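# Sort tested circuit boards into green or red totes

## Task

For every tester, open its lid by pushing down the small black tab on the hook that latches it, lift the circuit board out, and drop it into the tote whose color (green or red) matches that tester's light. The job fails if any board lands in the wrong-color tote, if any tote ends up off its bench, if any loose tester is not left upright on its own plate in its original orientation, or if the robot falls or is left tilted.

## Robot and tools

Robot: a Rainbow Robotics RB-Y1. It has a two-wheel differential base with rear casters and cannot strafe. It has a folding leg and torso, a head camera and two 7-joint arms with parallel grippers. Each wrist carries a camera in a case that sticks out sideways and can strike things. The base is 0.58 m wide, reaches 0.10 m ahead of the wheel axle and 0.57 m behind it, and sweeps a 0.58 m radius when it spins in place.

Frames: everything is in metres. The base frame has its origin on the floor between the drive wheels, x forward, y left, z up. The chest, left_hand and right_hand lines are printed in this frame. A hand point is the middle of its finger pads; the fingers point along the hand's -z axis and close along its x axis. base_odometry is in the frame the base had at scene start. It counts wheel rotation only, so slips and bumps corrupt it. Heading is in rad, positive is left.

Tool move: one action per call. All arms share a single call, but each key is separate.
- base: {x_m_s, turn_rad_s, for_s}. These are velocities, not positions: forward speed (0.005 to 0.4 m/s, either sign, or 0) and left turn rate (0.02 to 1.509 rad/s, either sign, or 0), held for for_s seconds (0.1 to 5). Any velocity you omit is 0. Acceleration is 0.4 m/s² (turns 0.5 rad/s²), so the robot coasts briefly afterward. If |x|+0.27|turn| exceeds 0.4, both are scaled down. The base does not stop on contact.
- joints: absolute angle targets in rad (grippers in m of opening), named individually, e.g. left_elbow_rad, right_gripper_m, torso_pitch_rad, head_tilt_rad. Ranges include: torso_squat 0 to 1.2, shift -0.3 to 0.6, pitch -0.2 to 1.4, yaw -1.5 to 1.5. Shoulder pitch ±2.356, with negative swinging the arm forward and up. Left shoulder roll 0 to 3.141; right shoulder roll -3.141 to 0 (outward lift). Elbow -2.617 to 0.01, with negative bending it. Grippers 0 to 0.1. Head pan ±0.523, head tilt -0.35 to 1.57 (positive looks down). The torso obeys combined limits such as squat+shift<=1.52. Breaking one leaves it off_target.
- target: {side, x, y, z, quat_wxyz}. This is an absolute pose for ONE hand, in the base frame, in m, each coordinate from -3 to 3. The orientation is written as the hand lines print it. It is solved once into joint angles, so long moves follow an arc; split them into short steps. It cannot be combined with base or joints, and it is refused while an earlier move is still running.
- min_time_s (0.1 to 8): the shortest duration for the arm, head and torso motions in the action.
- contact_limits: per-gripper current cap in mA, 200 to 672.5 (start value 672.5). It stays set until changed, and lowering it softens the grip.
- cameras: a list of head_camera, left_wrist_camera, right_wrist_camera, or all. An empty list returns no images.
- blocking: true by default and waits for rest. Set false to return in about 0.5 s while motion continues.
To grasp, command an opening at least 0.005 m narrower than the object. off_target or done are both normal when holding something.

Other tools. wait {seconds 0-10, cameras} lets time pass without new commands. stop {cameras} brakes all running motion. zoom_image {camera, region [x0,y0,x1,y1]} enlarges up to 504x504 px of that camera's latest image; head images are 896x504 and wrist images 644x364. finished_scene {scene} ends the current scene for good, and any later calls in that reply go to the next scene.

Reading results. move reports done or the worst status. base_status, joint_status and left/right_hand_status can read moving, done, off_target, reached (within 10 mm and 2°), short, refused, not_followed, contact_stop, time_out, limit_stop_at_<name>, torque_fault or limit_stop_at_motor_heat. An unplanned stop halts the remaining move/wait/finished_scene calls in that reply. A refused call does the same, but an invalid call (unknown key) does not. A contact_stop or time_out on one joint stops its whole group (torso, left arm or right arm). "joint command not followed" means the self-collision or arm-to-arm check blocked the arm. on_its_own lists things the robot did unprompted. lidar_m gives 12 distances at 30° sectors starting straight ahead and going counter-clockwise, seen at 0.23 m height; - means nothing seen. motor_effort shows wheel load in percent, and readings above about 30 at rest suggest pushing. The result also carries joint torques, external torques, wrist force/torque (raw and offset), motor temperatures, and wheel_motors_off (1 while the wheels are disabled after a stall). A camera calibration is supplied as well.

Avoid: letting the arms collide or press on each other, including grippers and camera cases. Avoid joint torque reaching load limits (elbows 32.7 N m, wrist joints 22.7), which causes a 10 s freeze, and motor overheating from long stretched or loaded holds. Do not drive into furniture or let the torso catch under a desk edge, and do not carry weight far out front; either can tip the robot. Do not drop boards or release them while they move, do not knock testers or totes over or shift them, and do not push hard on anything. Lift both arms about 0.2 rad outward before yawing the torso. Objects may be briefly tugged by disturbances.

Each tool is called after "Request:" by a JSON object that holds its "name" and its "arguments", one argument or row to a line.

## Session

Request:
{"name": "move", "arguments": {

}}

Scene clock: 0.00 s.
Joint torques (N m): no reading
External joint torques (N m): no reading
Motor temperatures (°C): left_arm=[29 32 30 34 39 36 41] | right_arm=[35 33 28 33 45 37 36]
Wrist force (N): no reading
Wrist torque (N m): no reading
Wrist force, peak (N): no reading
base_odometry: x=+0.000 y=+0.000 heading=+0.000
lidar_m: 2.52 2.77 1.96 1.99 2.31 2.11 2.09 2.32 2.40 2.35 2.77 2.54
base_status: not commanded
joint_positions: torso_squat_rad=+0.350 torso_shift_rad=+0.000 torso_pitch_rad=+0.000 torso_yaw_rad=+0.000 left_shoulder_pitch_rad=+0.027 left_shoulder_roll_rad=+0.018 left_shoulder_yaw_rad=-0.025 left_elbow_rad=-0.232 left_forearm_roll_rad=+0.014 left_wrist_pitch_rad=+0.031 left_hand_roll_rad=-0.041 left_gripper_m=+0.100 right_shoulder_pitch_rad=+0.035 right_shoulder_roll_rad=-0.046 right_shoulder_yaw_rad=+0.024 right_elbow_rad=-0.288 right_forearm_roll_rad=+0.041 right_wrist_pitch_rad=+0.022 right_hand_roll_rad=+0.009 right_gripper_m=+0.099 head_pan_rad=+0.000 head_tilt_rad=+0.400
joint_status: not commanded
wheel_motors_off: 0
motor_effort: left_wheel=-1 right_wheel=+3
chest: x=-0.2280 y=-0.0007 z=+1.2475 quat_wxyz=(+1.000, +0.000, +0.000, +0.000) (m; base frame)
left_hand: x=-0.1412 y=+0.2314 z=+0.5672 quat_wxyz=(+0.996, +0.009, -0.088, -0.022) (m; base frame)
right_hand: x=-0.1186 y=-0.2534 z=+0.5712 quat_wxyz=(+0.992, -0.025, -0.115, +0.034) (m; base frame)
pictures: head_camera, left_wrist_camera, right_wrist_camera

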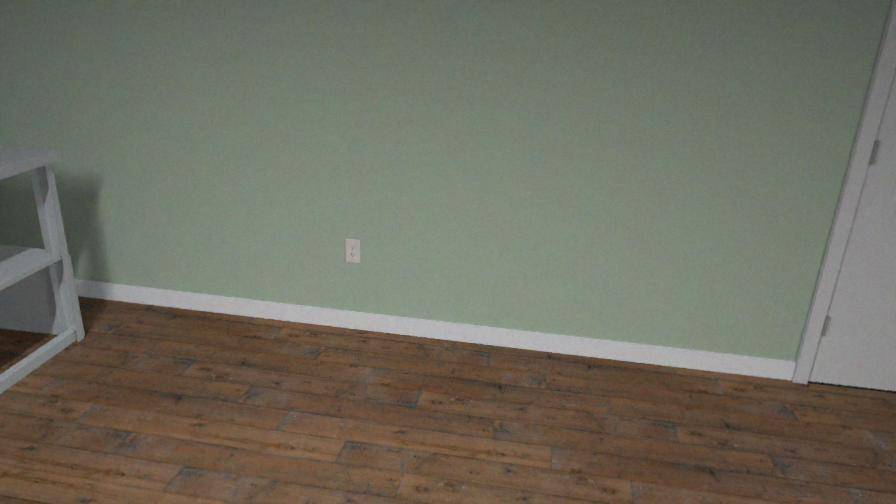

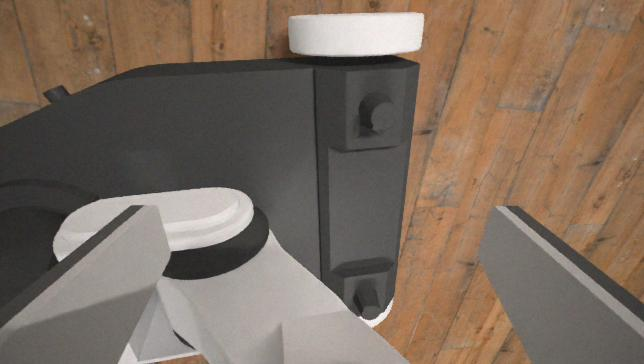

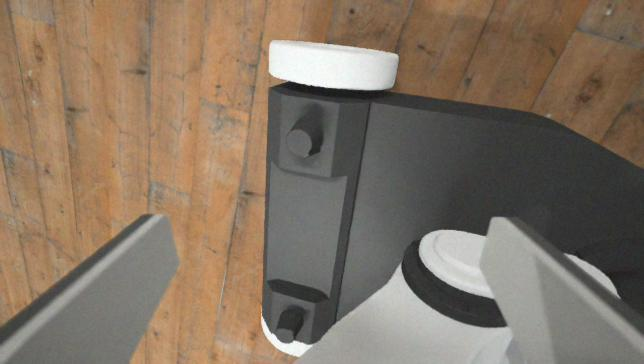

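Request:
{"name": "move", "arguments": {
  "base": {"turn_rad_s":0.7,"for_s":1.8},
  "cameras": ["head_camera"]
}}

Scene clock: 8.47 s.
Joint torques (N m): left_arm=[-2.02 0.51 -0.09 -0.79 0.22 -0.42 0.08] | right_arm=[-2.19 -0.89 -0.77 -1.17 -0.17 -0.64 0.01]
External joint torques (N m): left_arm=[-0.09 -0.1 -0.15 0.2 0.22 0.03 0.09] | right_arm=[0.11 0.91 -0.59 0.29 -0.23 -0.11 0]
Motor temperatures (°C): left_arm=[29 32 30 34 39 36 41] | right_arm=[35 33 28 33 45 37 36]
Wrist force (N): left_arm=[-2.9 -0.4 -9.7] | right_arm=[0.8 11.0 -12.4]
Wrist torque (N m): left_arm=[0.02 -0.46 -0.19] | right_arm=[-0.07 0.76 0.49]
Wrist force, peak (N): left_arm=[-2.8 -0.1 -9.9] | right_arm=[0.4 11.4 -12.9]
move: done
base_odometry: x=+0.000 y=+0.000 heading=+1.260
lidar_m: 1.96 2.30 2.30 2.09 2.10 2.58 2.35 2.37 2.79 2.53 2.54 2.16
base_status: done (sent for 1.8 of 1.8 s)
joint_positions: torso_squat_rad=+0.350 torso_shift_rad=+0.000 torso_pitch_rad=+0.000 torso_yaw_rad=+0.000 left_shoulder_pitch_rad=+0.027 left_shoulder_roll_rad=+0.018 left_shoulder_yaw_rad=-0.025 left_elbow_rad=-0.232 left_forearm_roll_rad=+0.014 left_wrist_pitch_rad=+0.031 left_hand_roll_rad=-0.041 left_gripper_m=+0.100 right_shoulder_pitch_rad=+0.035 right_shoulder_roll_rad=-0.046 right_shoulder_yaw_rad=+0.024 right_elbow_rad=-0.288 right_forearm_roll_rad=+0.041 right_wrist_pitch_rad=+0.022 right_hand_roll_rad=+0.009 right_gripper_m=+0.099 head_pan_rad=+0.000 head_tilt_rad=+0.400
joint_status: not commanded
wheel_motors_off: 0
motor_effort: left_wheel=+2(20) right_wheel=+3(26)
chest: x=-0.2280 y=-0.0008 z=+1.2475 quat_wxyz=(+1.000, +0.000, +0.000, +0.000) (m; base frame)
left_hand: x=-0.1412 y=+0.2314 z=+0.5672 quat_wxyz=(+0.996, +0.009, -0.088, -0.022) (m; base frame)
right_hand: x=-0.1186 y=-0.2534 z=+0.5712 quat_wxyz=(+0.992, -0.025, -0.115, +0.034) (m; base frame)
pictures: head_camera
camera_calibration:
head_camera: T_world_to_cam=[[0.00558711, -0.998763, 0.049415, -0.0729369], [-0.352727, -0.0482079, -0.934484, 1.33894], [0.935709, -0.012209, -0.35256, 0.642054], [0, 0, 0, 1]] pos_world=[-0.128089, -0.000460585, 1.48118]

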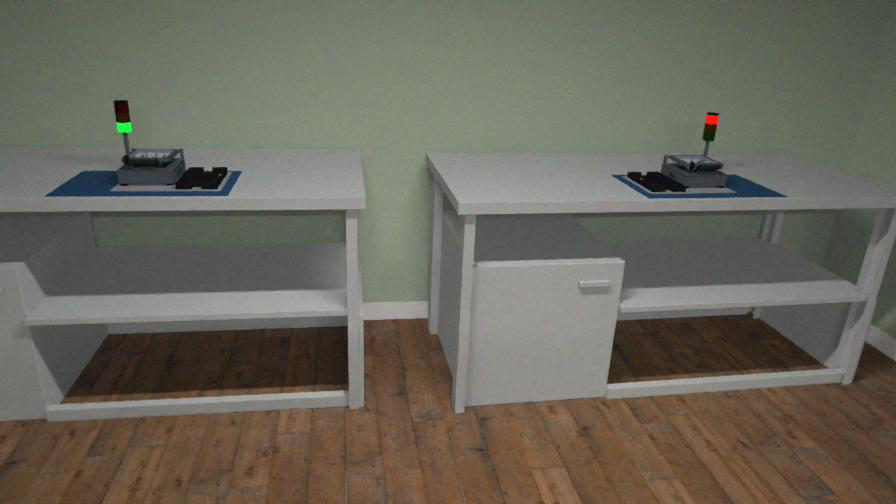

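Request:
{"name": "zoom_image", "arguments": {
  "camera": "head_camera",
  "region": [40, 80, 260, 210]
}}

Request:
{"name": "zoom_image", "arguments": {
  "camera": "head_camera",
  "region": [600, 90, 800, 210]
}}

Request:
{"name": "move", "arguments": {
  "base": {"turn_rad_s":0.7,"for_s":1.5},
  "cameras": ["head_camera"]
}}

Scaled by 2.291 from the camera's 896x504 image, which has a finer 1280x720 frame.

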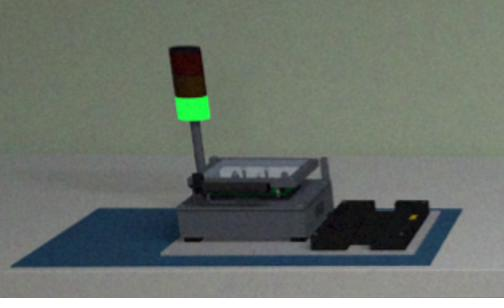

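Scaled by 2.520 from the camera's 896x504 image, which has a finer 1280x720 frame.

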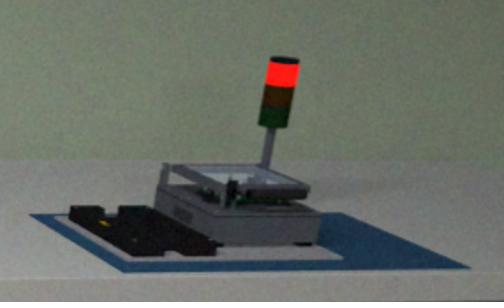

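Scene clock: 17.23 s.
Joint torques (N m): left_arm=[-2 0.69 0.12 -0.81 0.17 -0.44 0.12] | right_arm=[-2.44 -1.12 -0.77 -1.14 -0.23 -0.57 0.1]
External joint torques (N m): left_arm=[-0.07 0.08 0.06 0.18 0.16 0.01 0.13] | right_arm=[-0.14 0.69 -0.59 0.32 -0.29 -0.05 0.09]
Motor temperatures (°C): left_arm=[29 32 30 34 39 36 41] | right_arm=[35 33 28 33 45 37 36]
Wrist force (N): left_arm=[-2.8 -0.3 -9.5] | right_arm=[0.7 11.4 -12.6]
Wrist torque (N m): left_arm=[0.01 -0.46 -0.21] | right_arm=[-0.13 0.76 0.50]
Wrist force, peak (N): left_arm=[-2.9 -0.6 -9.9] | right_arm=[0.8 11.3 -12.9]
move: done
base_odometry: x=+0.000 y=+0.000 heading=+2.309
lidar_m: 2.30 2.08 2.10 2.57 2.33 2.34 2.78 2.55 2.57 2.17 1.96 2.30
base_status: done (sent for 1.5 of 1.5 s)
joint_positions: torso_squat_rad=+0.350 torso_shift_rad=+0.000 torso_pitch_rad=+0.000 torso_yaw_rad=+0.000 left_shoulder_pitch_rad=+0.027 left_shoulder_roll_rad=+0.018 left_shoulder_yaw_rad=-0.025 left_elbow_rad=-0.232 left_forearm_roll_rad=+0.014 left_wrist_pitch_rad=+0.031 left_hand_roll_rad=-0.041 left_gripper_m=+0.100 right_shoulder_pitch_rad=+0.035 right_shoulder_roll_rad=-0.046 right_shoulder_yaw_rad=+0.024 right_elbow_rad=-0.288 right_forearm_roll_rad=+0.041 right_wrist_pitch_rad=+0.022 right_hand_roll_rad=+0.009 right_gripper_m=+0.099 head_pan_rad=+0.000 head_tilt_rad=+0.400
joint_status: not commanded
wheel_motors_off: 0
motor_effort: left_wheel=+3(17) right_wheel=+6(24)
chest: x=-0.2280 y=-0.0008 z=+1.2475 quat_wxyz=(+1.000, +0.000, +0.000, +0.000) (m; base frame)
left_hand: x=-0.1412 y=+0.2314 z=+0.5672 quat_wxyz=(+0.996, +0.009, -0.088, -0.022) (m; base frame)
right_hand: x=-0.1186 y=-0.2534 z=+0.5712 quat_wxyz=(+0.992, -0.025, -0.115, +0.034) (m; base frame)
pictures: head_camera
camera_calibration:
head_camera: T_world_to_cam=[[0.00558643, -0.998762, 0.0494205, -0.0729398], [-0.352725, -0.0482128, -0.934484, 1.33894], [0.93571, -0.0122114, -0.352558, 0.642053], [0, 0, 0, 1]] pos_world=[-0.128093, -0.000455282, 1.48118]

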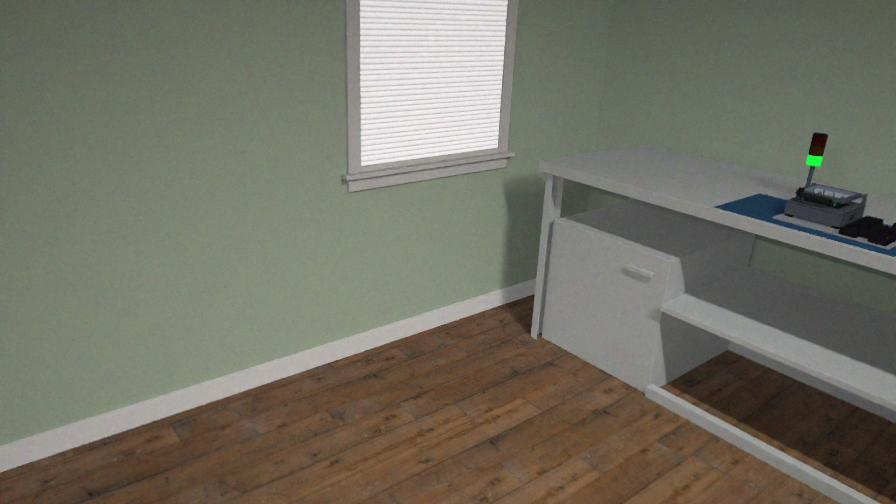

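Request:
{"name": "move", "arguments": {
  "base": {"turn_rad_s":0.7,"for_s":1.5},
  "cameras": ["head_camera"]
}}

Request:
{"name": "move", "arguments": {
  "base": {"turn_rad_s":0.7,"for_s":1.5},
  "cameras": ["head_camera"]
}}

Scene clock: 24.07 s.
Joint torques (N m): left_arm=[-1.92 0.55 0.06 -0.99 0.23 -0.38 0.09] | right_arm=[-2.07 -0.97 -0.32 -1.2 -0.21 -0.57 -0.08]
External joint torques (N m): left_arm=[0.01 -0.06 0 -0.01 0.22 0.07 0.09] | right_arm=[0.23 0.83 -0.15 0.27 -0.28 -0.05 -0.09]
Motor temperatures (°C): left_arm=[29 32 30 34 39 36 41] | right_arm=[35 33 28 33 45 37 36]
Wrist force (N): left_arm=[-2.6 -0.1 -9.5] | right_arm=[0.7 11.3 -12.7]
Wrist torque (N m): left_arm=[-0.02 -0.43 -0.21] | right_arm=[-0.12 0.73 0.50]
Wrist force, peak (N): left_arm=[-2.7 -0.4 -10.0] | right_arm=[1.0 11.4 -12.9]
move: done
base_odometry: x=+0.000 y=+0.000 heading=-2.924
lidar_m: 2.10 2.57 2.32 2.35 2.75 2.52 2.54 2.20 1.99 2.34 2.30 2.09
base_status: done (sent for 1.5 of 1.5 s)
joint_positions: torso_squat_rad=+0.350 torso_shift_rad=+0.000 torso_pitch_rad=+0.000 torso_yaw_rad=+0.000 left_shoulder_pitch_rad=+0.027 left_shoulder_roll_rad=+0.018 left_shoulder_yaw_rad=-0.025 left_elbow_rad=-0.232 left_forearm_roll_rad=+0.014 left_wrist_pitch_rad=+0.031 left_hand_roll_rad=-0.041 left_gripper_m=+0.100 right_shoulder_pitch_rad=+0.035 right_shoulder_roll_rad=-0.046 right_shoulder_yaw_rad=+0.024 right_elbow_rad=-0.288 right_forearm_roll_rad=+0.041 right_wrist_pitch_rad=+0.022 right_hand_roll_rad=+0.009 right_gripper_m=+0.099 head_pan_rad=+0.000 head_tilt_rad=+0.400
joint_status: not commanded
wheel_motors_off: 0
motor_effort: left_wheel=+3(15) right_wheel=+3(25)
chest: x=-0.2280 y=-0.0008 z=+1.2475 quat_wxyz=(+1.000, +0.000, +0.000, +0.000) (m; base frame)
left_hand: x=-0.1412 y=+0.2314 z=+0.5672 quat_wxyz=(+0.996, +0.009, -0.088, -0.022) (m; base frame)
right_hand: x=-0.1186 y=-0.2534 z=+0.5712 quat_wxyz=(+0.992, -0.025, -0.115, +0.034) (m; base frame)
pictures: head_camera
camera_calibration:
head_camera: T_world_to_cam=[[0.00558637, -0.998762, 0.0494203, -0.0729398], [-0.352724, -0.0482126, -0.934485, 1.33894], [0.935711, -0.0122114, -0.352557, 0.642053], [0, 0, 0, 1]] pos_world=[-0.128094, -0.000455564, 1.48118]

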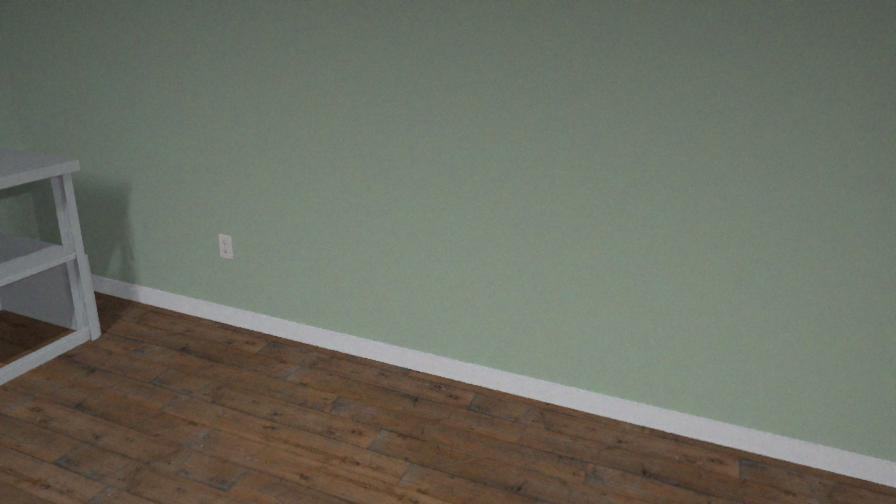

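Scene clock: 27.33 s.
Joint torques (N m): left_arm=[-1.9 0.8 -0.1 -0.86 0.2 -0.47 0.06] | right_arm=[-2.37 -0.95 -0.63 -1.18 -0.15 -0.56 0]
External joint torques (N m): left_arm=[0.03 0.19 -0.15 0.13 0.19 -0.02 0.07] | right_arm=[-0.07 0.85 -0.46 0.29 -0.21 -0.04 -0.01]
Motor temperatures (°C): left_arm=[29 32 30 34 39 36 41] | right_arm=[35 33 28 33 45 37 36]
Wrist force (N): left_arm=[-2.8 -0.4 -9.6] | right_arm=[0.9 11.0 -12.5]
Wrist torque (N m): left_arm=[0.00 -0.47 -0.20] | right_arm=[-0.07 0.78 0.51]
Wrist force, peak (N): left_arm=[-2.8 -0.3 -10.0] | right_arm=[0.7 11.4 -12.9]
move: done
base_odometry: x=+0.000 y=+0.000 heading=-1.875
lidar_m: 2.32 2.35 2.75 2.51 2.53 2.17 1.95 2.34 2.34 2.09 2.09 2.58
base_status: done (sent for 1.5 of 1.5 s)
joint_positions: torso_squat_rad=+0.350 torso_shift_rad=+0.000 torso_pitch_rad=+0.000 torso_yaw_rad=+0.000 left_shoulder_pitch_rad=+0.027 left_shoulder_roll_rad=+0.018 left_shoulder_yaw_rad=-0.025 left_elbow_rad=-0.232 left_forearm_roll_rad=+0.014 left_wrist_pitch_rad=+0.031 left_hand_roll_rad=-0.041 left_gripper_m=+0.100 right_shoulder_pitch_rad=+0.035 right_shoulder_roll_rad=-0.046 right_shoulder_yaw_rad=+0.024 right_elbow_rad=-0.288 right_forearm_roll_rad=+0.041 right_wrist_pitch_rad=+0.022 right_hand_roll_rad=+0.009 right_gripper_m=+0.099 head_pan_rad=+0.000 head_tilt_rad=+0.400
joint_status: not commanded
wheel_motors_off: 0
motor_effort: left_wheel=+2(15) right_wheel=+3(24)
chest: x=-0.2280 y=-0.0008 z=+1.2475 quat_wxyz=(+1.000, +0.000, +0.000, +0.000) (m; base frame)
left_hand: x=-0.1412 y=+0.2314 z=+0.5672 quat_wxyz=(+0.996, +0.009, -0.088, -0.022) (m; base frame)
right_hand: x=-0.1186 y=-0.2534 z=+0.5712 quat_wxyz=(+0.992, -0.025, -0.115, +0.034) (m; base frame)
pictures: head_camera
camera_calibration:
head_camera: T_world_to_cam=[[0.00558607, -0.998762, 0.0494207, -0.07294], [-0.352722, -0.0482129, -0.934485, 1.33894], [0.935711, -0.0122117, -0.352555, 0.642053], [0, 0, 0, 1]] pos_world=[-0.128095, -0.000455225, 1.48118]

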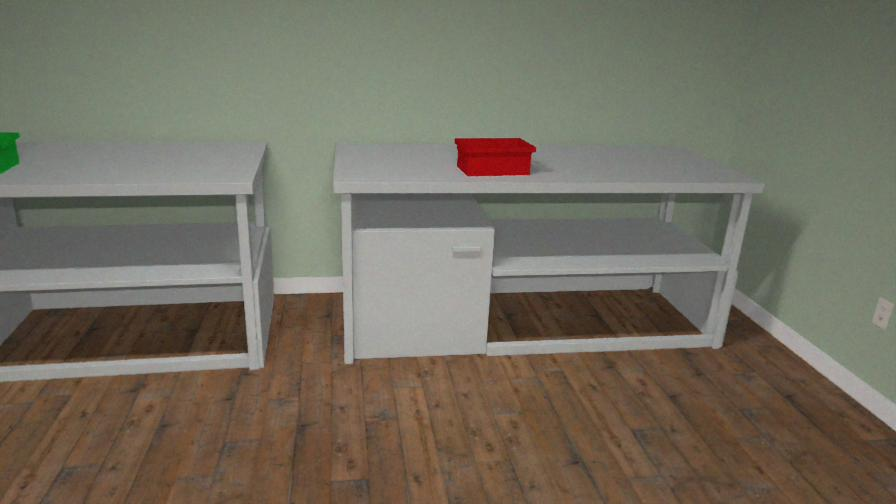

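Request:
{"name": "move", "arguments": {
  "base": {"turn_rad_s":0.7,"for_s":0.95},
  "cameras": ["head_camera"]
}}

Request:
{"name": "move", "arguments": {
  "base": {"turn_rad_s":0.8,"for_s":2.45},
  "cameras": []
}}

Request:
{"name": "move", "arguments": {
  "base": {"x_m_s":0.35,"for_s":3.2},
  "cameras": []
}}

Request:
{"name": "move", "arguments": {
  "base": {"turn_rad_s":0.5,"for_s":1.05},
  "cameras": ["head_camera"]
}}

Scene clock: 51.00 s.
Joint torques (N m): left_arm=[-1.96 0.75 0.01 -0.89 0.18 -0.45 -0.01] | right_arm=[-2.13 -0.94 -0.53 -1.28 -0.18 -0.6 -0.02]
External joint torques (N m): left_arm=[-0.03 0.14 -0.05 0.1 0.18 0 0] | right_arm=[0.17 0.86 -0.36 0.18 -0.24 -0.07 -0.03]
Motor temperatures (°C): left_arm=[29 32 30 34 39 36 41] | right_arm=[35 33 28 33 45 37 36]
Wrist force (N): left_arm=[-3.0 -0.6 -9.8] | right_arm=[0.5 11.2 -12.6]
Wrist torque (N m): left_arm=[0.03 -0.48 -0.20] | right_arm=[-0.10 0.73 0.50]
Wrist force, peak (N): left_arm=[-2.7 -0.3 -10.0] | right_arm=[0.9 11.1 -13.0]
move: done
base_odometry: x=+0.000 y=+0.000 heading=-1.408
lidar_m: 2.34 2.77 2.51 2.52 2.88 1.96 2.33 2.42 2.12 2.12 2.47 2.32
base_status: done (sent for 0.97 of 0.97 s)
joint_positions: torso_squat_rad=+0.350 torso_shift_rad=+0.000 torso_pitch_rad=+0.000 torso_yaw_rad=+0.000 left_shoulder_pitch_rad=+0.027 left_shoulder_roll_rad=+0.018 left_shoulder_yaw_rad=-0.025 left_elbow_rad=-0.232 left_forearm_roll_rad=+0.014 left_wrist_pitch_rad=+0.031 left_hand_roll_rad=-0.041 left_gripper_m=+0.100 right_shoulder_pitch_rad=+0.035 right_shoulder_roll_rad=-0.046 right_shoulder_yaw_rad=+0.024 right_elbow_rad=-0.288 right_forearm_roll_rad=+0.041 right_wrist_pitch_rad=+0.022 right_hand_roll_rad=+0.009 right_gripper_m=+0.099 head_pan_rad=+0.000 head_tilt_rad=+0.400
joint_status: not commanded
wheel_motors_off: 0
motor_effort: left_wheel=+1(16) right_wheel=+3(24)
chest: x=-0.2280 y=-0.0008 z=+1.2475 quat_wxyz=(+1.000, +0.000, +0.000, +0.000) (m; base frame)
left_hand: x=-0.1412 y=+0.2314 z=+0.5672 quat_wxyz=(+0.996, +0.009, -0.088, -0.022) (m; base frame)
right_hand: x=-0.1186 y=-0.2534 z=+0.5712 quat_wxyz=(+0.992, -0.025, -0.115, +0.034) (m; base frame)
pictures: head_camera
camera_calibration:
head_camera: T_world_to_cam=[[0.00558579, -0.998764, 0.0493849, -0.0729217], [-0.352723, -0.0481793, -0.934487, 1.33894], [0.935711, -0.0121993, -0.352556, 0.642053], [0, 0, 0, 1]] pos_world=[-0.128095, -0.000489875, 1.48118]

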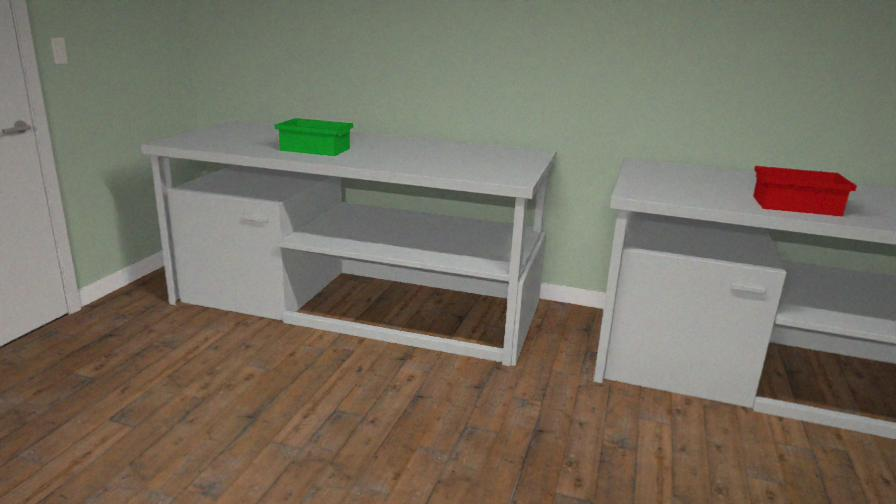

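Scene clock: 55.40 s.
Joint torques (N m): left_arm=[-1.85 0.65 0.06 -0.88 0.28 -0.45 0.08] | right_arm=[-2.33 -1.09 -0.49 -1.09 -0.22 -0.55 -0.1]
External joint torques (N m): left_arm=[0.08 0.04 0 0.11 0.28 0 0.09] | right_arm=[-0.03 0.71 -0.31 0.37 -0.28 -0.02 -0.11]
Motor temperatures (°C): left_arm=[29 32 30 34 39 36 41] | right_arm=[35 33 28 33 45 37 36]
Wrist force (N): left_arm=[-2.6 -0.2 -9.5] | right_arm=[0.8 11.0 -12.2]
Wrist torque (N m): left_arm=[-0.02 -0.44 -0.21] | right_arm=[-0.06 0.76 0.50]
Wrist force, peak (N): left_arm=[-2.8 -0.3 -10.0] | right_arm=[1.0 11.3 -13.1]
move: done
base_odometry: x=+0.000 y=+0.000 heading=+0.565
lidar_m: 2.79 1.95 1.98 2.30 2.10 2.08 2.31 2.39 2.35 2.80 2.53 2.52
base_status: done (sent for 2.47 of 2.47 s)
joint_positions: torso_squat_rad=+0.350 torso_shift_rad=+0.000 torso_pitch_rad=+0.000 torso_yaw_rad=+0.000 left_shoulder_pitch_rad=+0.027 left_shoulder_roll_rad=+0.018 left_shoulder_yaw_rad=-0.025 left_elbow_rad=-0.232 left_forearm_roll_rad=+0.014 left_wrist_pitch_rad=+0.031 left_hand_roll_rad=-0.041 left_gripper_m=+0.100 right_shoulder_pitch_rad=+0.035 right_shoulder_roll_rad=-0.046 right_shoulder_yaw_rad=+0.024 right_elbow_rad=-0.288 right_forearm_roll_rad=+0.041 right_wrist_pitch_rad=+0.022 right_hand_roll_rad=+0.009 right_gripper_m=+0.099 head_pan_rad=+0.000 head_tilt_rad=+0.400
joint_status: not commanded
wheel_motors_off: 0
motor_effort: left_wheel=+2(14) right_wheel=+6(25)
chest: x=-0.2280 y=-0.0008 z=+1.2475 quat_wxyz=(+1.000, +0.000, +0.000, +0.000) (m; base frame)
left_hand: x=-0.1412 y=+0.2314 z=+0.5672 quat_wxyz=(+0.996, +0.009, -0.088, -0.022) (m; base frame)
right_hand: x=-0.1186 y=-0.2534 z=+0.5712 quat_wxyz=(+0.992, -0.025, -0.115, +0.034) (m; base frame)
pictures: none
No camera images: "cameras" was empty.

Scene clock: 60.00 s.
Joint torques (N m): left_arm=[-1.67 0.73 0.11 -0.9 0.21 -0.46 0.04] | right_arm=[-2.09 -0.96 -0.49 -1.07 -0.25 -0.54 -0.03]
External joint torques (N m): left_arm=[0.25 0.12 0.05 0.08 0.21 0 0.05] | right_arm=[0.2 0.84 -0.31 0.39 -0.31 -0.01 -0.04]
Motor temperatures (°C): left_arm=[29 32 30 34 39 36 41] | right_arm=[35 33 28 33 45 37 36]
Wrist force (N): left_arm=[-2.7 -0.3 -9.6] | right_arm=[1.1 11.1 -12.8]
Wrist torque (N m): left_arm=[0.01 -0.44 -0.19] | right_arm=[-0.09 0.79 0.51]
Wrist force, peak (N): left_arm=[-2.8 -0.5 -9.9] | right_arm=[1.0 11.2 -13.0]
move: done
base_odometry: x=+0.946 y=+0.600 heading=+0.566
lidar_m: 1.76 1.25 1.24 1.53 2.37 2.95 3.26 3.09 3.14 2.05 1.67 1.66
base_status: done (sent for 3.2 of 3.2 s)
joint_positions: torso_squat_rad=+0.350 torso_shift_rad=+0.000 torso_pitch_rad=+0.000 torso_yaw_rad=+0.000 left_shoulder_pitch_rad=+0.026 left_shoulder_roll_rad=+0.018 left_shoulder_yaw_rad=-0.025 left_elbow_rad=-0.232 left_forearm_roll_rad=+0.014 left_wrist_pitch_rad=+0.031 left_hand_roll_rad=-0.041 left_gripper_m=+0.100 right_shoulder_pitch_rad=+0.035 right_shoulder_roll_rad=-0.046 right_shoulder_yaw_rad=+0.024 right_elbow_rad=-0.288 right_forearm_roll_rad=+0.041 right_wrist_pitch_rad=+0.022 right_hand_roll_rad=+0.009 right_gripper_m=+0.099 head_pan_rad=+0.000 head_tilt_rad=+0.400
joint_status: not commanded
wheel_motors_off: 0
motor_effort: left_wheel=+1(30) right_wheel=-5(29)
chest: x=-0.2280 y=-0.0008 z=+1.2475 quat_wxyz=(+1.000, +0.000, +0.000, +0.000) (m; base frame)
left_hand: x=-0.1412 y=+0.2314 z=+0.5672 quat_wxyz=(+0.996, +0.009, -0.088, -0.022) (m; base frame)
right_hand: x=-0.1186 y=-0.2534 z=+0.5712 quat_wxyz=(+0.992, -0.025, -0.115, +0.034) (m; base frame)
pictures: none
No camera images: "cameras" was empty.

Scene clock: 62.37 s.
Joint torques (N m): left_arm=[-1.44 0.6 0.06 -0.79 0.2 -0.48 0.1] | right_arm=[-2.15 -0.94 -0.22 -1.16 -0.22 -0.5 0.01]
External joint torques (N m): left_arm=[0.5 -0.01 0.01 0.19 0.2 -0.03 0.11] | right_arm=[0.15 0.86 -0.04 0.31 -0.29 0.03 0]
Motor temperatures (°C): left_arm=[29 32 30 34 39 36 41] | right_arm=[35 33 28 33 45 37 36]
Wrist force (N): left_arm=[-2.9 -0.5 -9.5] | right_arm=[0.4 10.8 -12.4]
Wrist torque (N m): left_arm=[0.02 -0.47 -0.21] | right_arm=[-0.04 0.70 0.50]
Wrist force, peak (N): left_arm=[-2.9 -0.4 -10.0] | right_arm=[0.7 11.3 -12.8]
move: done
base_odometry: x=+0.946 y=+0.600 heading=+1.099
lidar_m: 1.25 1.24 1.52 2.37 2.95 3.26 3.09 3.14 2.07 1.67 1.66 1.76
base_status: done (sent for 1.07 of 1.07 s)
joint_positions: torso_squat_rad=+0.350 torso_shift_rad=+0.000 torso_pitch_rad=+0.000 torso_yaw_rad=+0.000 left_shoulder_pitch_rad=+0.026 left_shoulder_roll_rad=+0.018 left_shoulder_yaw_rad=-0.025 left_elbow_rad=-0.232 left_forearm_roll_rad=+0.014 left_wrist_pitch_rad=+0.031 left_hand_roll_rad=-0.041 left_gripper_m=+0.100 right_shoulder_pitch_rad=+0.035 right_shoulder_roll_rad=-0.046 right_shoulder_yaw_rad=+0.024 right_elbow_rad=-0.288 right_forearm_roll_rad=+0.041 right_wrist_pitch_rad=+0.022 right_hand_roll_rad=+0.009 right_gripper_m=+0.099 head_pan_rad=+0.000 head_tilt_rad=+0.400
joint_status: not commanded
wheel_motors_off: 0
motor_effort: left_wheel=+1(30) right_wheel=+2(28)
chest: x=-0.2280 y=-0.0008 z=+1.2475 quat_wxyz=(+1.000, +0.000, +0.000, +0.000) (m; base frame)
left_hand: x=-0.1412 y=+0.2314 z=+0.5672 quat_wxyz=(+0.996, +0.009, -0.088, -0.022) (m; base frame)
right_hand: x=-0.1186 y=-0.2534 z=+0.5712 quat_wxyz=(+0.992, -0.025, -0.115, +0.034) (m; base frame)
pictures: head_camera
camera_calibration:
head_camera: T_world_to_cam=[[0.00558806, -0.998763, 0.0494053, -0.0729311], [-0.352785, -0.0481984, -0.934462, 1.33891], [0.935688, -0.0122076, -0.352618, 0.64209], [0, 0, 0, 1]] pos_world=[-0.128042, -0.000469212, 1.48118]

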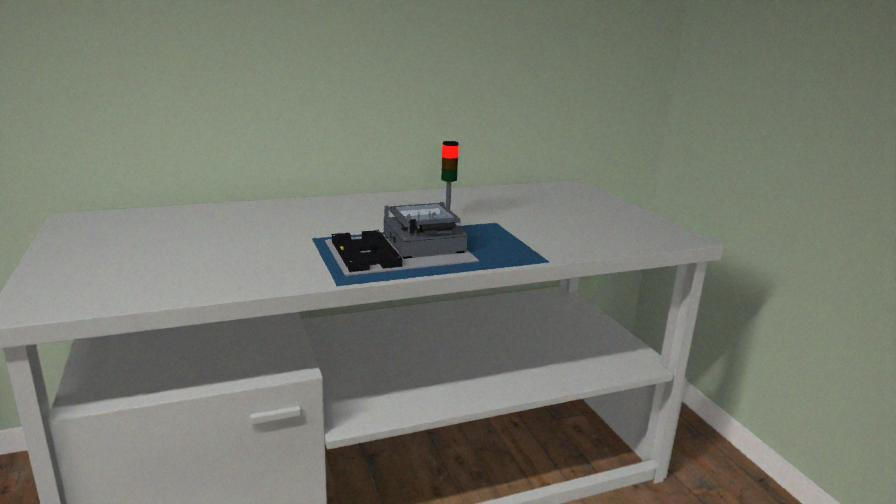

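Request:
{"name": "zoom_image", "arguments": {
  "camera": "head_camera",
  "region": [300, 130, 560, 290]
}}

Scaled by 1.938 from the camera's 896x504 image, which has a finer 1280x720 frame.

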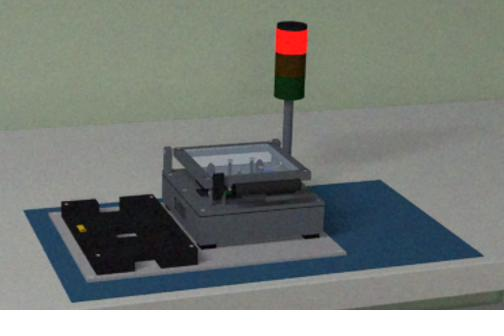

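Request:
{"name": "move", "arguments": {
  "base": {"turn_rad_s":0.2,"for_s":0.1},
  "joints": {"left_shoulder_pitch_rad":-0.3,"left_shoulder_roll_rad":0.35,"left_elbow_rad":-1.9,"left_wrist_pitch_rad":0.6,"right_shoulder_pitch_rad":-0.3,"right_shoulder_roll_rad":-0.35,"right_elbow_rad":-1.9,"right_wrist_pitch_rad":0.6,"head_tilt_rad":0.7},
  "cameras": []
}}

Request:
{"name": "move", "arguments": {
  "base": {"turn_rad_s":-0.3,"for_s":0.35},
  "cameras": []
}}

Request:
{"name": "move", "arguments": {
  "base": {"x_m_s":0.3,"for_s":2.8},
  "cameras": ["head_camera"]
}}

Scene clock: 88.70 s.
Joint torques (N m): left_arm=[-14.07 6.3 4.12 -7.78 -0.06 -1.62 0.02] | right_arm=[-14.12 -6.98 -4.01 -8.02 0.33 -1.8 0.02]
External joint torques (N m): left_arm=[1.39 0.68 -0.09 1.34 0.27 0.23 0.06] | right_arm=[2.27 -0.43 0.24 1.44 -0.29 0.11 -0.03]
Motor temperatures (°C): left_arm=[29 32 30 34 38 36 41] | right_arm=[35 33 28 33 45 37 36]
Wrist force (N): left_arm=[-7.7 -2.7 -4.0] | right_arm=[-3.3 13.1 -6.6]
Wrist torque (N m): left_arm=[0.18 -0.78 -0.19] | right_arm=[-0.26 0.58 0.46]
Wrist force, peak (N): left_arm=[-5.0 -0.6 -9.9] | right_arm=[-0.6 12.9 -12.7]
move: done
base_odometry: x=+0.946 y=+0.600 heading=+1.104
lidar_m: 1.26 1.24 1.52 2.37 2.95 3.27 3.09 3.14 2.06 1.67 1.66 1.76
base_status: done (sent for 0.1 of 0.1 s)
joint_positions: torso_squat_rad=+0.350 torso_shift_rad=+0.000 torso_pitch_rad=+0.000 torso_yaw_rad=+0.000 left_shoulder_pitch_rad=-0.300 left_shoulder_roll_rad=+0.350 left_shoulder_yaw_rad=-0.025 left_elbow_rad=-1.900 left_forearm_roll_rad=+0.014 left_wrist_pitch_rad=+0.600 left_hand_roll_rad=-0.041 left_gripper_m=+0.100 right_shoulder_pitch_rad=-0.300 right_shoulder_roll_rad=-0.350 right_shoulder_yaw_rad=+0.024 right_elbow_rad=-1.900 right_forearm_roll_rad=+0.041 right_wrist_pitch_rad=+0.600 right_hand_roll_rad=+0.009 right_gripper_m=+0.099 head_pan_rad=+0.000 head_tilt_rad=+0.700
joint_status: all done
wheel_motors_off: 0
motor_effort: left_wheel=+2(11) right_wheel=+7(27)
chest: x=-0.2280 y=-0.0007 z=+1.2475 quat_wxyz=(+1.000, +0.000, +0.000, +0.000) (m; base frame)
left_hand: x=+0.3387 y=+0.2476 z=+1.2083 quat_wxyz=(+0.685, +0.123, -0.702, -0.149) (m; base frame)
right_hand: x=+0.3388 y=-0.2560 z=+1.2106 quat_wxyz=(+0.682, -0.138, -0.704, +0.141) (m; base frame)
pictures: none
No camera images: "cameras" was empty.

Scene clock: 90.03 s.
Joint torques (N m): left_arm=[-14.12 6.58 3.83 -7.62 -0.07 -1.52 0] | right_arm=[-14.3 -6.64 -3.9 -8 0.25 -1.76 0.02]
External joint torques (N m): left_arm=[1.35 0.96 -0.39 1.5 0.27 0.33 0.04] | right_arm=[2.09 -0.09 0.35 1.47 -0.37 0.15 -0.03]
Motor temperatures (°C): left_arm=[29 32 30 34 38 36 41] | right_arm=[35 33 28 33 45 37 36]
Wrist force (N): left_arm=[-7.7 -2.7 -4.1] | right_arm=[-3.3 12.9 -6.8]
Wrist torque (N m): left_arm=[0.19 -0.79 -0.18] | right_arm=[-0.24 0.56 0.46]
Wrist force, peak (N): left_arm=[-7.9 -3.0 -4.1] | right_arm=[-3.8 13.1 -6.8]
move: done
base_odometry: x=+0.946 y=+0.600 heading=+1.037
lidar_m: 1.95 1.24 1.30 2.36 2.94 3.18 3.09 3.09 2.16 1.69 1.65 1.76
base_status: done (sent for 0.37 of 0.37 s)
joint_positions: torso_squat_rad=+0.350 torso_shift_rad=+0.000 torso_pitch_rad=+0.000 torso_yaw_rad=+0.000 left_shoulder_pitch_rad=-0.300 left_shoulder_roll_rad=+0.350 left_shoulder_yaw_rad=-0.025 left_elbow_rad=-1.900 left_forearm_roll_rad=+0.014 left_wrist_pitch_rad=+0.600 left_hand_roll_rad=-0.041 left_gripper_m=+0.100 right_shoulder_pitch_rad=-0.300 right_shoulder_roll_rad=-0.350 right_shoulder_yaw_rad=+0.024 right_elbow_rad=-1.900 right_forearm_roll_rad=+0.041 right_wrist_pitch_rad=+0.600 right_hand_roll_rad=+0.009 right_gripper_m=+0.099 head_pan_rad=+0.000 head_tilt_rad=+0.700
joint_status: not commanded
wheel_motors_off: 0
motor_effort: left_wheel=-1(17) right_wheel=-2(20)
chest: x=-0.2280 y=-0.0007 z=+1.2475 quat_wxyz=(+1.000, +0.000, +0.000, +0.000) (m; base frame)
left_hand: x=+0.3387 y=+0.2476 z=+1.2083 quat_wxyz=(+0.685, +0.123, -0.702, -0.149) (m; base frame)
right_hand: x=+0.3388 y=-0.2560 z=+1.2106 quat_wxyz=(+0.682, -0.138, -0.704, +0.141) (m; base frame)
pictures: none
No camera images: "cameras" was empty.

Scene clock: 94.13 s.
Joint torques (N m): left_arm=[-14.44 6.32 4.09 -7.83 -0.04 -1.52 -0.05] | right_arm=[-14.5 -6.72 -3.99 -8 0.34 -1.74 0.02]
External joint torques (N m): left_arm=[1.03 0.71 -0.12 1.29 0.29 0.33 0] | right_arm=[1.88 -0.16 0.26 1.47 -0.28 0.16 -0.03]
Motor temperatures (°C): left_arm=[29 32 30 34 38 36 41] | right_arm=[35 33 28 33 45 37 36]
Wrist force (N): left_arm=[-7.9 -2.6 -3.8] | right_arm=[-3.5 13.1 -6.5]
Wrist torque (N m): left_arm=[0.17 -0.82 -0.19] | right_arm=[-0.25 0.54 0.45]
Wrist force, peak (N): left_arm=[-7.9 -2.9 -4.7] | right_arm=[-4.0 13.4 -7.3]
move: done
base_odometry: x=+1.373 y=+1.324 heading=+1.037
lidar_m: 1.16 0.52 0.51 0.77 3.28 3.53 3.91 3.66 1.74 1.34 1.32 1.02
base_status: done (sent for 2.8 of 2.8 s)
joint_positions: torso_squat_rad=+0.350 torso_shift_rad=+0.000 torso_pitch_rad=+0.000 torso_yaw_rad=+0.000 left_shoulder_pitch_rad=-0.300 left_shoulder_roll_rad=+0.350 left_shoulder_yaw_rad=-0.025 left_elbow_rad=-1.900 left_forearm_roll_rad=+0.014 left_wrist_pitch_rad=+0.600 left_hand_roll_rad=-0.041 left_gripper_m=+0.100 right_shoulder_pitch_rad=-0.300 right_shoulder_roll_rad=-0.350 right_shoulder_yaw_rad=+0.024 right_elbow_rad=-1.900 right_forearm_roll_rad=+0.041 right_wrist_pitch_rad=+0.600 right_hand_roll_rad=+0.009 right_gripper_m=+0.099 head_pan_rad=+0.000 head_tilt_rad=+0.700
joint_status: not commanded
wheel_motors_off: 0
motor_effort: left_wheel=+5(32) right_wheel=-7(25)
chest: x=-0.2280 y=-0.0007 z=+1.2475 quat_wxyz=(+1.000, +0.000, +0.000, +0.000) (m; base frame)
left_hand: x=+0.3387 y=+0.2477 z=+1.2082 quat_wxyz=(+0.685, +0.123, -0.702, -0.149) (m; base frame)
right_hand: x=+0.3388 y=-0.2561 z=+1.2106 quat_wxyz=(+0.682, -0.138, -0.704, +0.141) (m; base frame)
pictures: head_camera
camera_calibration:
head_camera: T_world_to_cam=[[0.0202128, -0.998758, 0.0455416, -0.064292], [-0.613105, -0.0483631, -0.78852, 1.074], [0.789743, -0.0119836, -0.613321, 0.989464], [0, 0, 0, 1]] pos_world=[-0.12165, -0.000413088, 1.45665]

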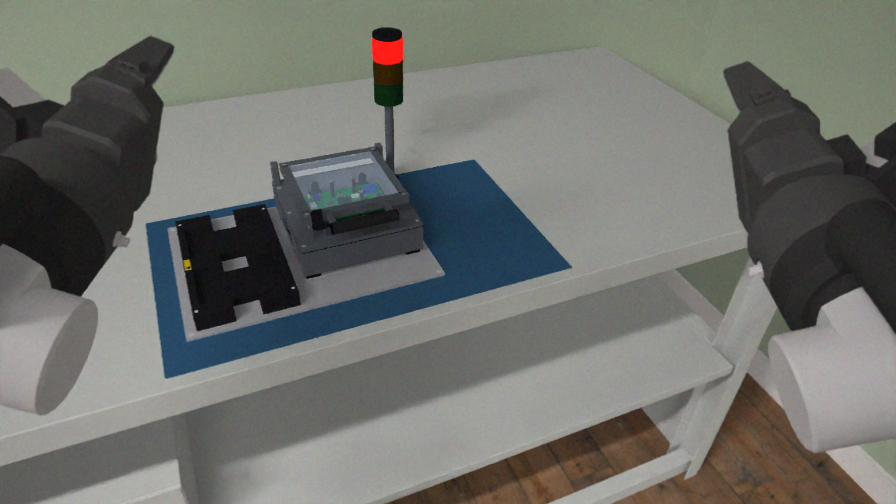

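Request:
{"name": "zoom_image", "arguments": {
  "camera": "head_camera",
  "region": [240, 120, 460, 300]
}}

Scaled by 2.291 from the camera's 896x504 image, which has a finer 1280x720 frame.

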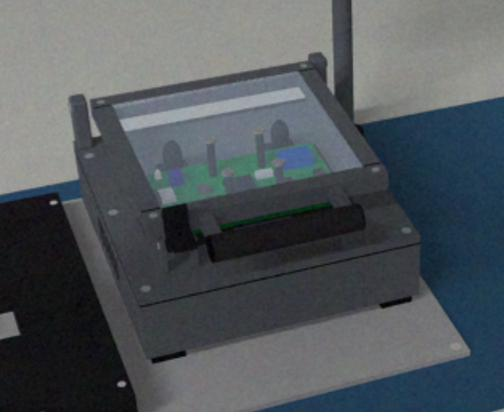

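Request:
{"name": "move", "arguments": {
  "base": {"turn_rad_s":0.44,"for_s":1.0},
  "cameras": ["head_camera"]
}}

Request:
{"name": "move", "arguments": {
  "base": {"x_m_s":0.2,"for_s":1.0},
  "joints": {"head_tilt_rad":0.85,"head_pan_rad":-0.15},
  "cameras": ["head_camera"]
}}

Request:
{"name": "zoom_image", "arguments": {
  "camera": "head_camera",
  "region": [330, 120, 630, 370]
}}

Scene clock: 125.50 s.
Joint torques (N m): left_arm=[-14.53 6.57 3.9 -7.86 -0.13 -1.58 0.04] | right_arm=[-14.23 -6.78 -4.23 -7.97 0.38 -1.73 0.05]
External joint torques (N m): left_arm=[0.93 0.95 -0.32 1.26 0.2 0.27 0.08] | right_arm=[2.15 -0.23 0.03 1.5 -0.24 0.17 0]
Motor temperatures (°C): left_arm=[29 32 30 34 38 36 41] | right_arm=[35 34 28 33 45 37 36]
Wrist force (N): left_arm=[-7.6 -2.3 -4.2] | right_arm=[-3.7 12.9 -6.6]
Wrist torque (N m): left_arm=[0.15 -0.78 -0.18] | right_arm=[-0.23 0.53 0.47]
Wrist force, peak (N): left_arm=[-8.0 -2.5 -4.1] | right_arm=[-3.5 13.4 -6.9]
move: done
base_odometry: x=+1.373 y=+1.324 heading=+1.477
lidar_m: 0.68 0.52 0.69 2.37 3.43 4.00 3.82 1.86 1.40 1.35 1.03 1.18
base_status: done (sent for 1 of 1 s)
joint_positions: torso_squat_rad=+0.350 torso_shift_rad=+0.000 torso_pitch_rad=+0.000 torso_yaw_rad=+0.000 left_shoulder_pitch_rad=-0.300 left_shoulder_roll_rad=+0.350 left_shoulder_yaw_rad=-0.025 left_elbow_rad=-1.900 left_forearm_roll_rad=+0.014 left_wrist_pitch_rad=+0.600 left_hand_roll_rad=-0.041 left_gripper_m=+0.100 right_shoulder_pitch_rad=-0.300 right_shoulder_roll_rad=-0.350 right_shoulder_yaw_rad=+0.024 right_elbow_rad=-1.900 right_forearm_roll_rad=+0.041 right_wrist_pitch_rad=+0.600 right_hand_roll_rad=+0.009 right_gripper_m=+0.099 head_pan_rad=+0.000 head_tilt_rad=+0.700
joint_status: not commanded
wheel_motors_off: 0
motor_effort: left_wheel=+1(25) right_wheel=+1(23)
chest: x=-0.2280 y=-0.0007 z=+1.2475 quat_wxyz=(+1.000, +0.000, +0.000, +0.000) (m; base frame)
left_hand: x=+0.3387 y=+0.2477 z=+1.2082 quat_wxyz=(+0.685, +0.123, -0.702, -0.149) (m; base frame)
right_hand: x=+0.3388 y=-0.2561 z=+1.2105 quat_wxyz=(+0.682, -0.138, -0.704, +0.141) (m; base frame)
pictures: head_camera
camera_calibration:
head_camera: T_world_to_cam=[[0.0202108, -0.998758, 0.0455341, -0.0642875], [-0.613107, -0.0483559, -0.788519, 1.07399], [0.789741, -0.0119807, -0.613323, 0.989464], [0, 0, 0, 1]] pos_world=[-0.121648, -0.000419195, 1.45665]

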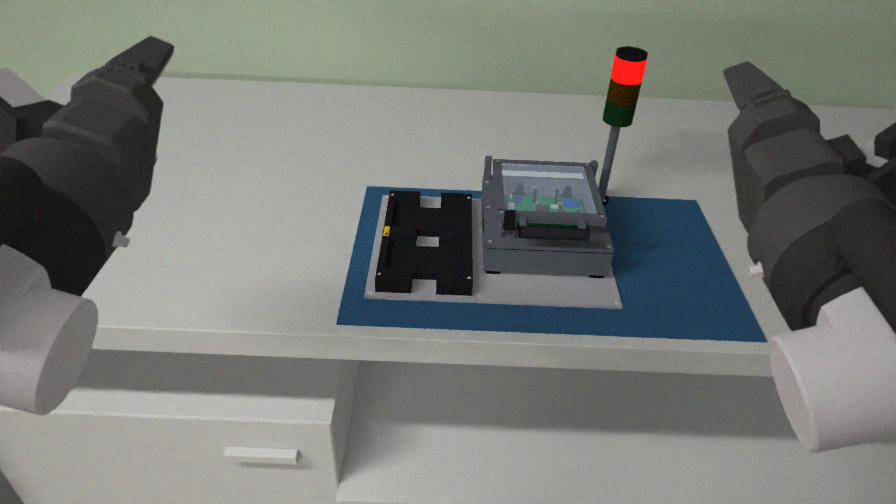

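Scene clock: 127.57 s.
Joint torques (N m): left_arm=[-14.47 6.15 3.99 -7.92 -0.07 -1.6 0.08] | right_arm=[-14.77 -6.83 -3.86 -8.19 0.33 -1.76 0.02]
External joint torques (N m): left_arm=[0.99 0.54 -0.23 1.2 0.26 0.25 0.13] | right_arm=[1.62 -0.28 0.39 1.28 -0.3 0.14 -0.03]
Motor temperatures (°C): left_arm=[29 32 30 34 38 36 41] | right_arm=[35 34 28 33 45 37 36]
Wrist force (N): left_arm=[-7.6 -2.4 -3.9] | right_arm=[-3.6 12.9 -6.8]
Wrist torque (N m): left_arm=[0.16 -0.79 -0.18] | right_arm=[-0.23 0.52 0.45]
Wrist force, peak (N): left_arm=[-7.9 -2.6 -4.5] | right_arm=[-3.9 13.1 -7.4]
move: done
base_odometry: x=+1.391 y=+1.523 heading=+1.477
lidar_m: 0.67 0.33 0.40 2.33 3.43 4.18 4.02 1.87 1.40 1.35 0.95 0.97
base_status: done (sent for 1 of 1 s)
joint_positions: torso_squat_rad=+0.350 torso_shift_rad=+0.000 torso_pitch_rad=+0.000 torso_yaw_rad=+0.000 left_shoulder_pitch_rad=-0.300 left_shoulder_roll_rad=+0.350 left_shoulder_yaw_rad=-0.025 left_elbow_rad=-1.900 left_forearm_roll_rad=+0.014 left_wrist_pitch_rad=+0.600 left_hand_roll_rad=-0.041 left_gripper_m=+0.100 right_shoulder_pitch_rad=-0.300 right_shoulder_roll_rad=-0.350 right_shoulder_yaw_rad=+0.024 right_elbow_rad=-1.900 right_forearm_roll_rad=+0.041 right_wrist_pitch_rad=+0.600 right_hand_roll_rad=+0.009 right_gripper_m=+0.099 head_pan_rad=-0.150 head_tilt_rad=+0.850
joint_status: all done
wheel_motors_off: 0
motor_effort: left_wheel=+2(29) right_wheel=-4(30)
chest: x=-0.2280 y=-0.0007 z=+1.2475 quat_wxyz=(+1.000, +0.000, +0.000, +0.000) (m; base frame)
left_hand: x=+0.3387 y=+0.2477 z=+1.2082 quat_wxyz=(+0.685, +0.123, -0.702, -0.149) (m; base frame)
right_hand: x=+0.3388 y=-0.2561 z=+1.2105 quat_wxyz=(+0.683, -0.138, -0.704, +0.141) (m; base frame)
pictures: head_camera
camera_calibration:
head_camera: T_world_to_cam=[[-0.122589, -0.991569, 0.0419942, -0.0885764], [-0.723255, 0.0602815, -0.687945, 0.905814], [0.679613, -0.114707, -0.724547, 1.12769], [0, 0, 0, 1]] pos_world=[-0.122114, -0.0130803, 1.44393]

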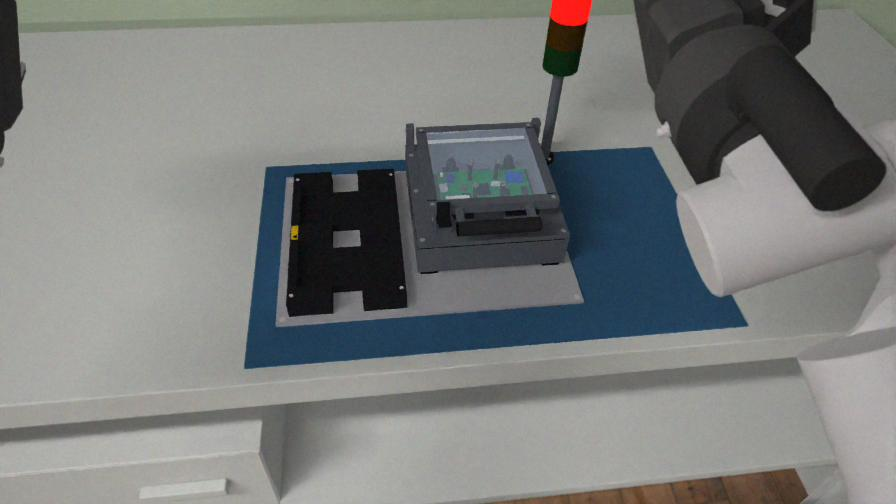

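Scaled by 1.680 from the camera's 896x504 image, which has a finer 1280x720 frame.

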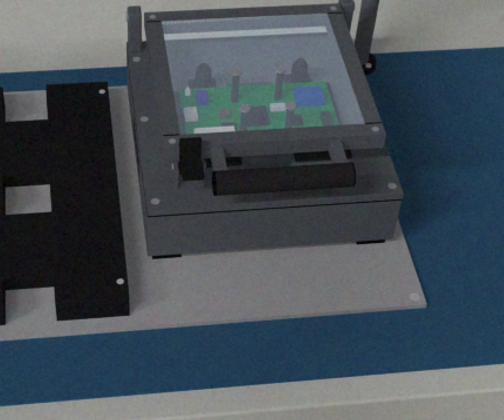

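Request:
{"name": "move", "arguments": {
  "target": {"side":"left","x":0.42,"y":-0.02,"z":1.1,"quat_wxyz":[0.966,0,-0.259,0]},
  "cameras": ["head_camera","left_wrist_camera"]
}}

Request:
{"name": "move", "arguments": {
  "joints": {"left_gripper_m":0},
  "cameras": ["left_wrist_camera"]
}}

Scene clock: 159.70 s.
Joint torques (N m): left_arm=[-22.3 7.62 1.09 -5.02 -0.26 -1.08 -0.14] | right_arm=[-14.74 -6.74 -4.1 -8.3 0.36 -1.97 -0.04]
External joint torques (N m): left_arm=[2.17 -0.39 -0.76 1.25 0.15 0.21 -0.1] | right_arm=[1.65 -0.19 0.15 1.17 -0.26 -0.07 -0.09]
Motor temperatures (°C): left_arm=[29 32 30 34 38 36 41] | right_arm=[36 34 28 33 45 37 36]
Wrist force (N): left_arm=[-5.8 0.4 -8.1] | right_arm=[-3.6 13.0 -6.6]
Wrist torque (N m): left_arm=[-0.02 -0.63 -0.20] | right_arm=[-0.26 0.53 0.44]
Wrist force, peak (N): left_arm=[-6.3 1.4 -8.5] | right_arm=[-3.3 13.5 -6.8]
move: short
base_odometry: x=+1.391 y=+1.523 heading=+1.478
lidar_m: 0.67 0.33 0.41 2.33 3.42 4.18 4.02 1.88 1.40 1.36 0.95 0.97
base_status: not commanded
joint_positions: torso_squat_rad=+0.350 torso_shift_rad=+0.000 torso_pitch_rad=+0.000 torso_yaw_rad=+0.000 left_shoulder_pitch_rad=-1.482 left_shoulder_roll_rad=+0.000 left_shoulder_yaw_rad=-0.606 left_elbow_rad=-0.267 left_forearm_roll_rad=+0.571 left_wrist_pitch_rad=+0.822 left_hand_roll_rad=+0.606 left_gripper_m=+0.100 right_shoulder_pitch_rad=-0.300 right_shoulder_roll_rad=-0.350 right_shoulder_yaw_rad=+0.024 right_elbow_rad=-1.900 right_forearm_roll_rad=+0.041 right_wrist_pitch_rad=+0.600 right_hand_roll_rad=+0.009 right_gripper_m=+0.099 head_pan_rad=-0.150 head_tilt_rad=+0.850
joint_status: all done
wheel_motors_off: 0
motor_effort: left_wheel=+3(4) right_wheel=-2(6)
chest: x=-0.2280 y=-0.0007 z=+1.2475 quat_wxyz=(+1.000, +0.000, +0.000, +0.000) (m; base frame)
left_hand: x=+0.4190 y=-0.0197 z=+1.1004 quat_wxyz=(+0.926, -0.062, -0.372, -0.017) (m; base frame)
left_hand_status: short (checked arc, as near as the solve gets, planned for 2.0 s): 1 mm and 15.5 deg off. The place is met; only the turn is off.
right_hand: x=+0.3388 y=-0.2561 z=+1.2105 quat_wxyz=(+0.683, -0.138, -0.704, +0.141) (m; base frame)
pictures: head_camera, left_wrist_camera
camera_calibration:
head_camera: T_world_to_cam=[[-0.122593, -0.991568, 0.0419925, -0.0885747], [-0.723221, 0.0602804, -0.687981, 0.905847], [0.679649, -0.114712, -0.724513, 1.12767], [0, 0, 0, 1]] pos_world=[-0.122149, -0.0130757, 1.44393]
left_wrist_camera: T_world_to_cam=[[0.732727, 0.0289701, 0.679906, -1.05597], [-0.387834, -0.803188, 0.452187, -0.316632], [0.559192, -0.59502, -0.577282, 0.458203], [0, 0, 0, 1]] pos_world=[0.394712, 0.048917, 1.12565]

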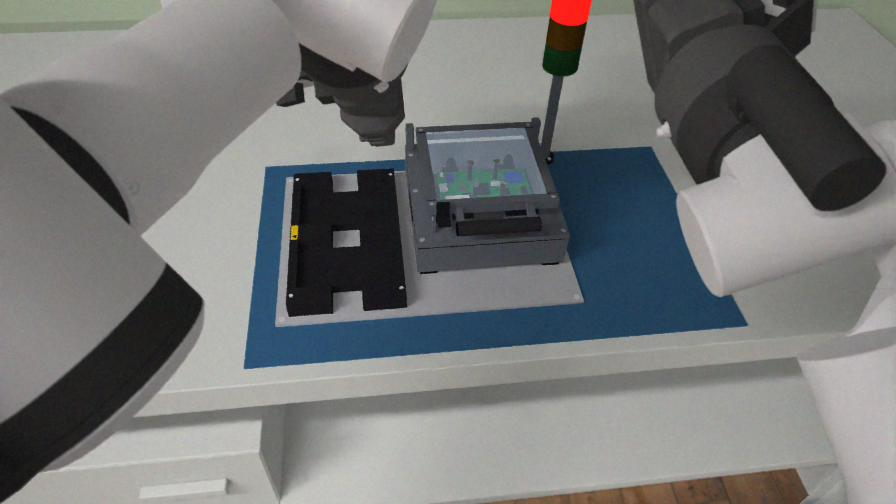

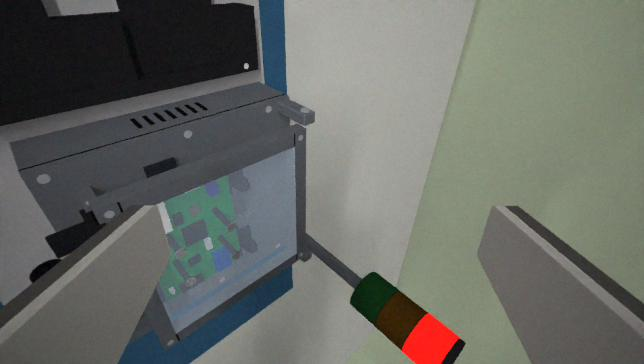

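Scene clock: 161.40 s.
Joint torques (N m): left_arm=[-22.45 7.82 0.81 -5 -0.26 -1.03 -0.12] | right_arm=[-14.57 -6.7 -4.02 -8.2 0.3 -1.82 0.09]
External joint torques (N m): left_arm=[2.02 -0.19 -1.04 1.27 0.15 0.25 -0.08] | right_arm=[1.82 -0.15 0.23 1.26 -0.32 0.08 0.04]
Motor temperatures (°C): left_arm=[29 32 30 34 38 36 41] | right_arm=[36 34 28 33 45 37 36]
Wrist force (N): left_arm=[-5.8 0.4 -8.3] | right_arm=[-3.5 12.9 -6.4]
Wrist torque (N m): left_arm=[-0.02 -0.64 -0.20] | right_arm=[-0.23 0.54 0.47]
Wrist force, peak (N): left_arm=[-6.1 0.3 -8.3] | right_arm=[-3.8 13.4 -6.5]
move: done
base_odometry: x=+1.391 y=+1.523 heading=+1.478
lidar_m: 0.68 0.34 0.41 2.33 3.44 4.17 4.02 1.87 1.39 1.36 0.95 0.97
base_status: not commanded
joint_positions: torso_squat_rad=+0.350 torso_shift_rad=+0.000 torso_pitch_rad=+0.000 torso_yaw_rad=+0.000 left_shoulder_pitch_rad=-1.482 left_shoulder_roll_rad=+0.000 left_shoulder_yaw_rad=-0.606 left_elbow_rad=-0.267 left_forearm_roll_rad=+0.571 left_wrist_pitch_rad=+0.822 left_hand_roll_rad=+0.606 left_gripper_m=+0.000 right_shoulder_pitch_rad=-0.300 right_shoulder_roll_rad=-0.350 right_shoulder_yaw_rad=+0.024 right_elbow_rad=-1.900 right_forearm_roll_rad=+0.041 right_wrist_pitch_rad=+0.600 right_hand_roll_rad=+0.009 right_gripper_m=+0.099 head_pan_rad=-0.150 head_tilt_rad=+0.850
joint_status: all done
wheel_motors_off: 0
motor_effort: left_wheel=+3(4) right_wheel=-4(5)
chest: x=-0.2280 y=-0.0007 z=+1.2475 quat_wxyz=(+1.000, +0.000, +0.000, +0.000) (m; base frame)
left_hand: x=+0.4190 y=-0.0197 z=+1.1004 quat_wxyz=(+0.926, -0.062, -0.372, -0.017) (m; base frame)
right_hand: x=+0.3388 y=-0.2561 z=+1.2105 quat_wxyz=(+0.683, -0.138, -0.704, +0.141) (m; base frame)
pictures: left_wrist_camera
camera_calibration:
left_wrist_camera: T_world_to_cam=[[0.732727, 0.0289701, 0.679905, -1.05597], [-0.387834, -0.803188, 0.452187, -0.316632], [0.559192, -0.59502, -0.577283, 0.458203], [0, 0, 0, 1]] pos_world=[0.394713, 0.0489169, 1.12565]

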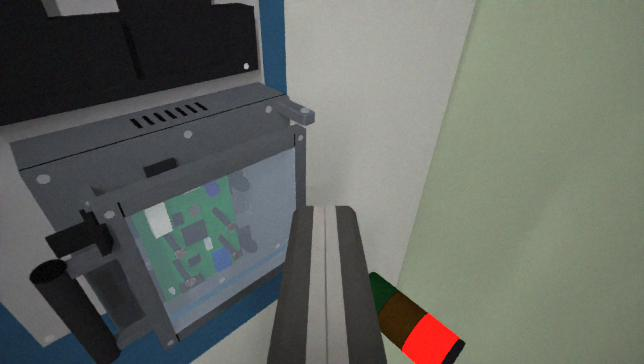

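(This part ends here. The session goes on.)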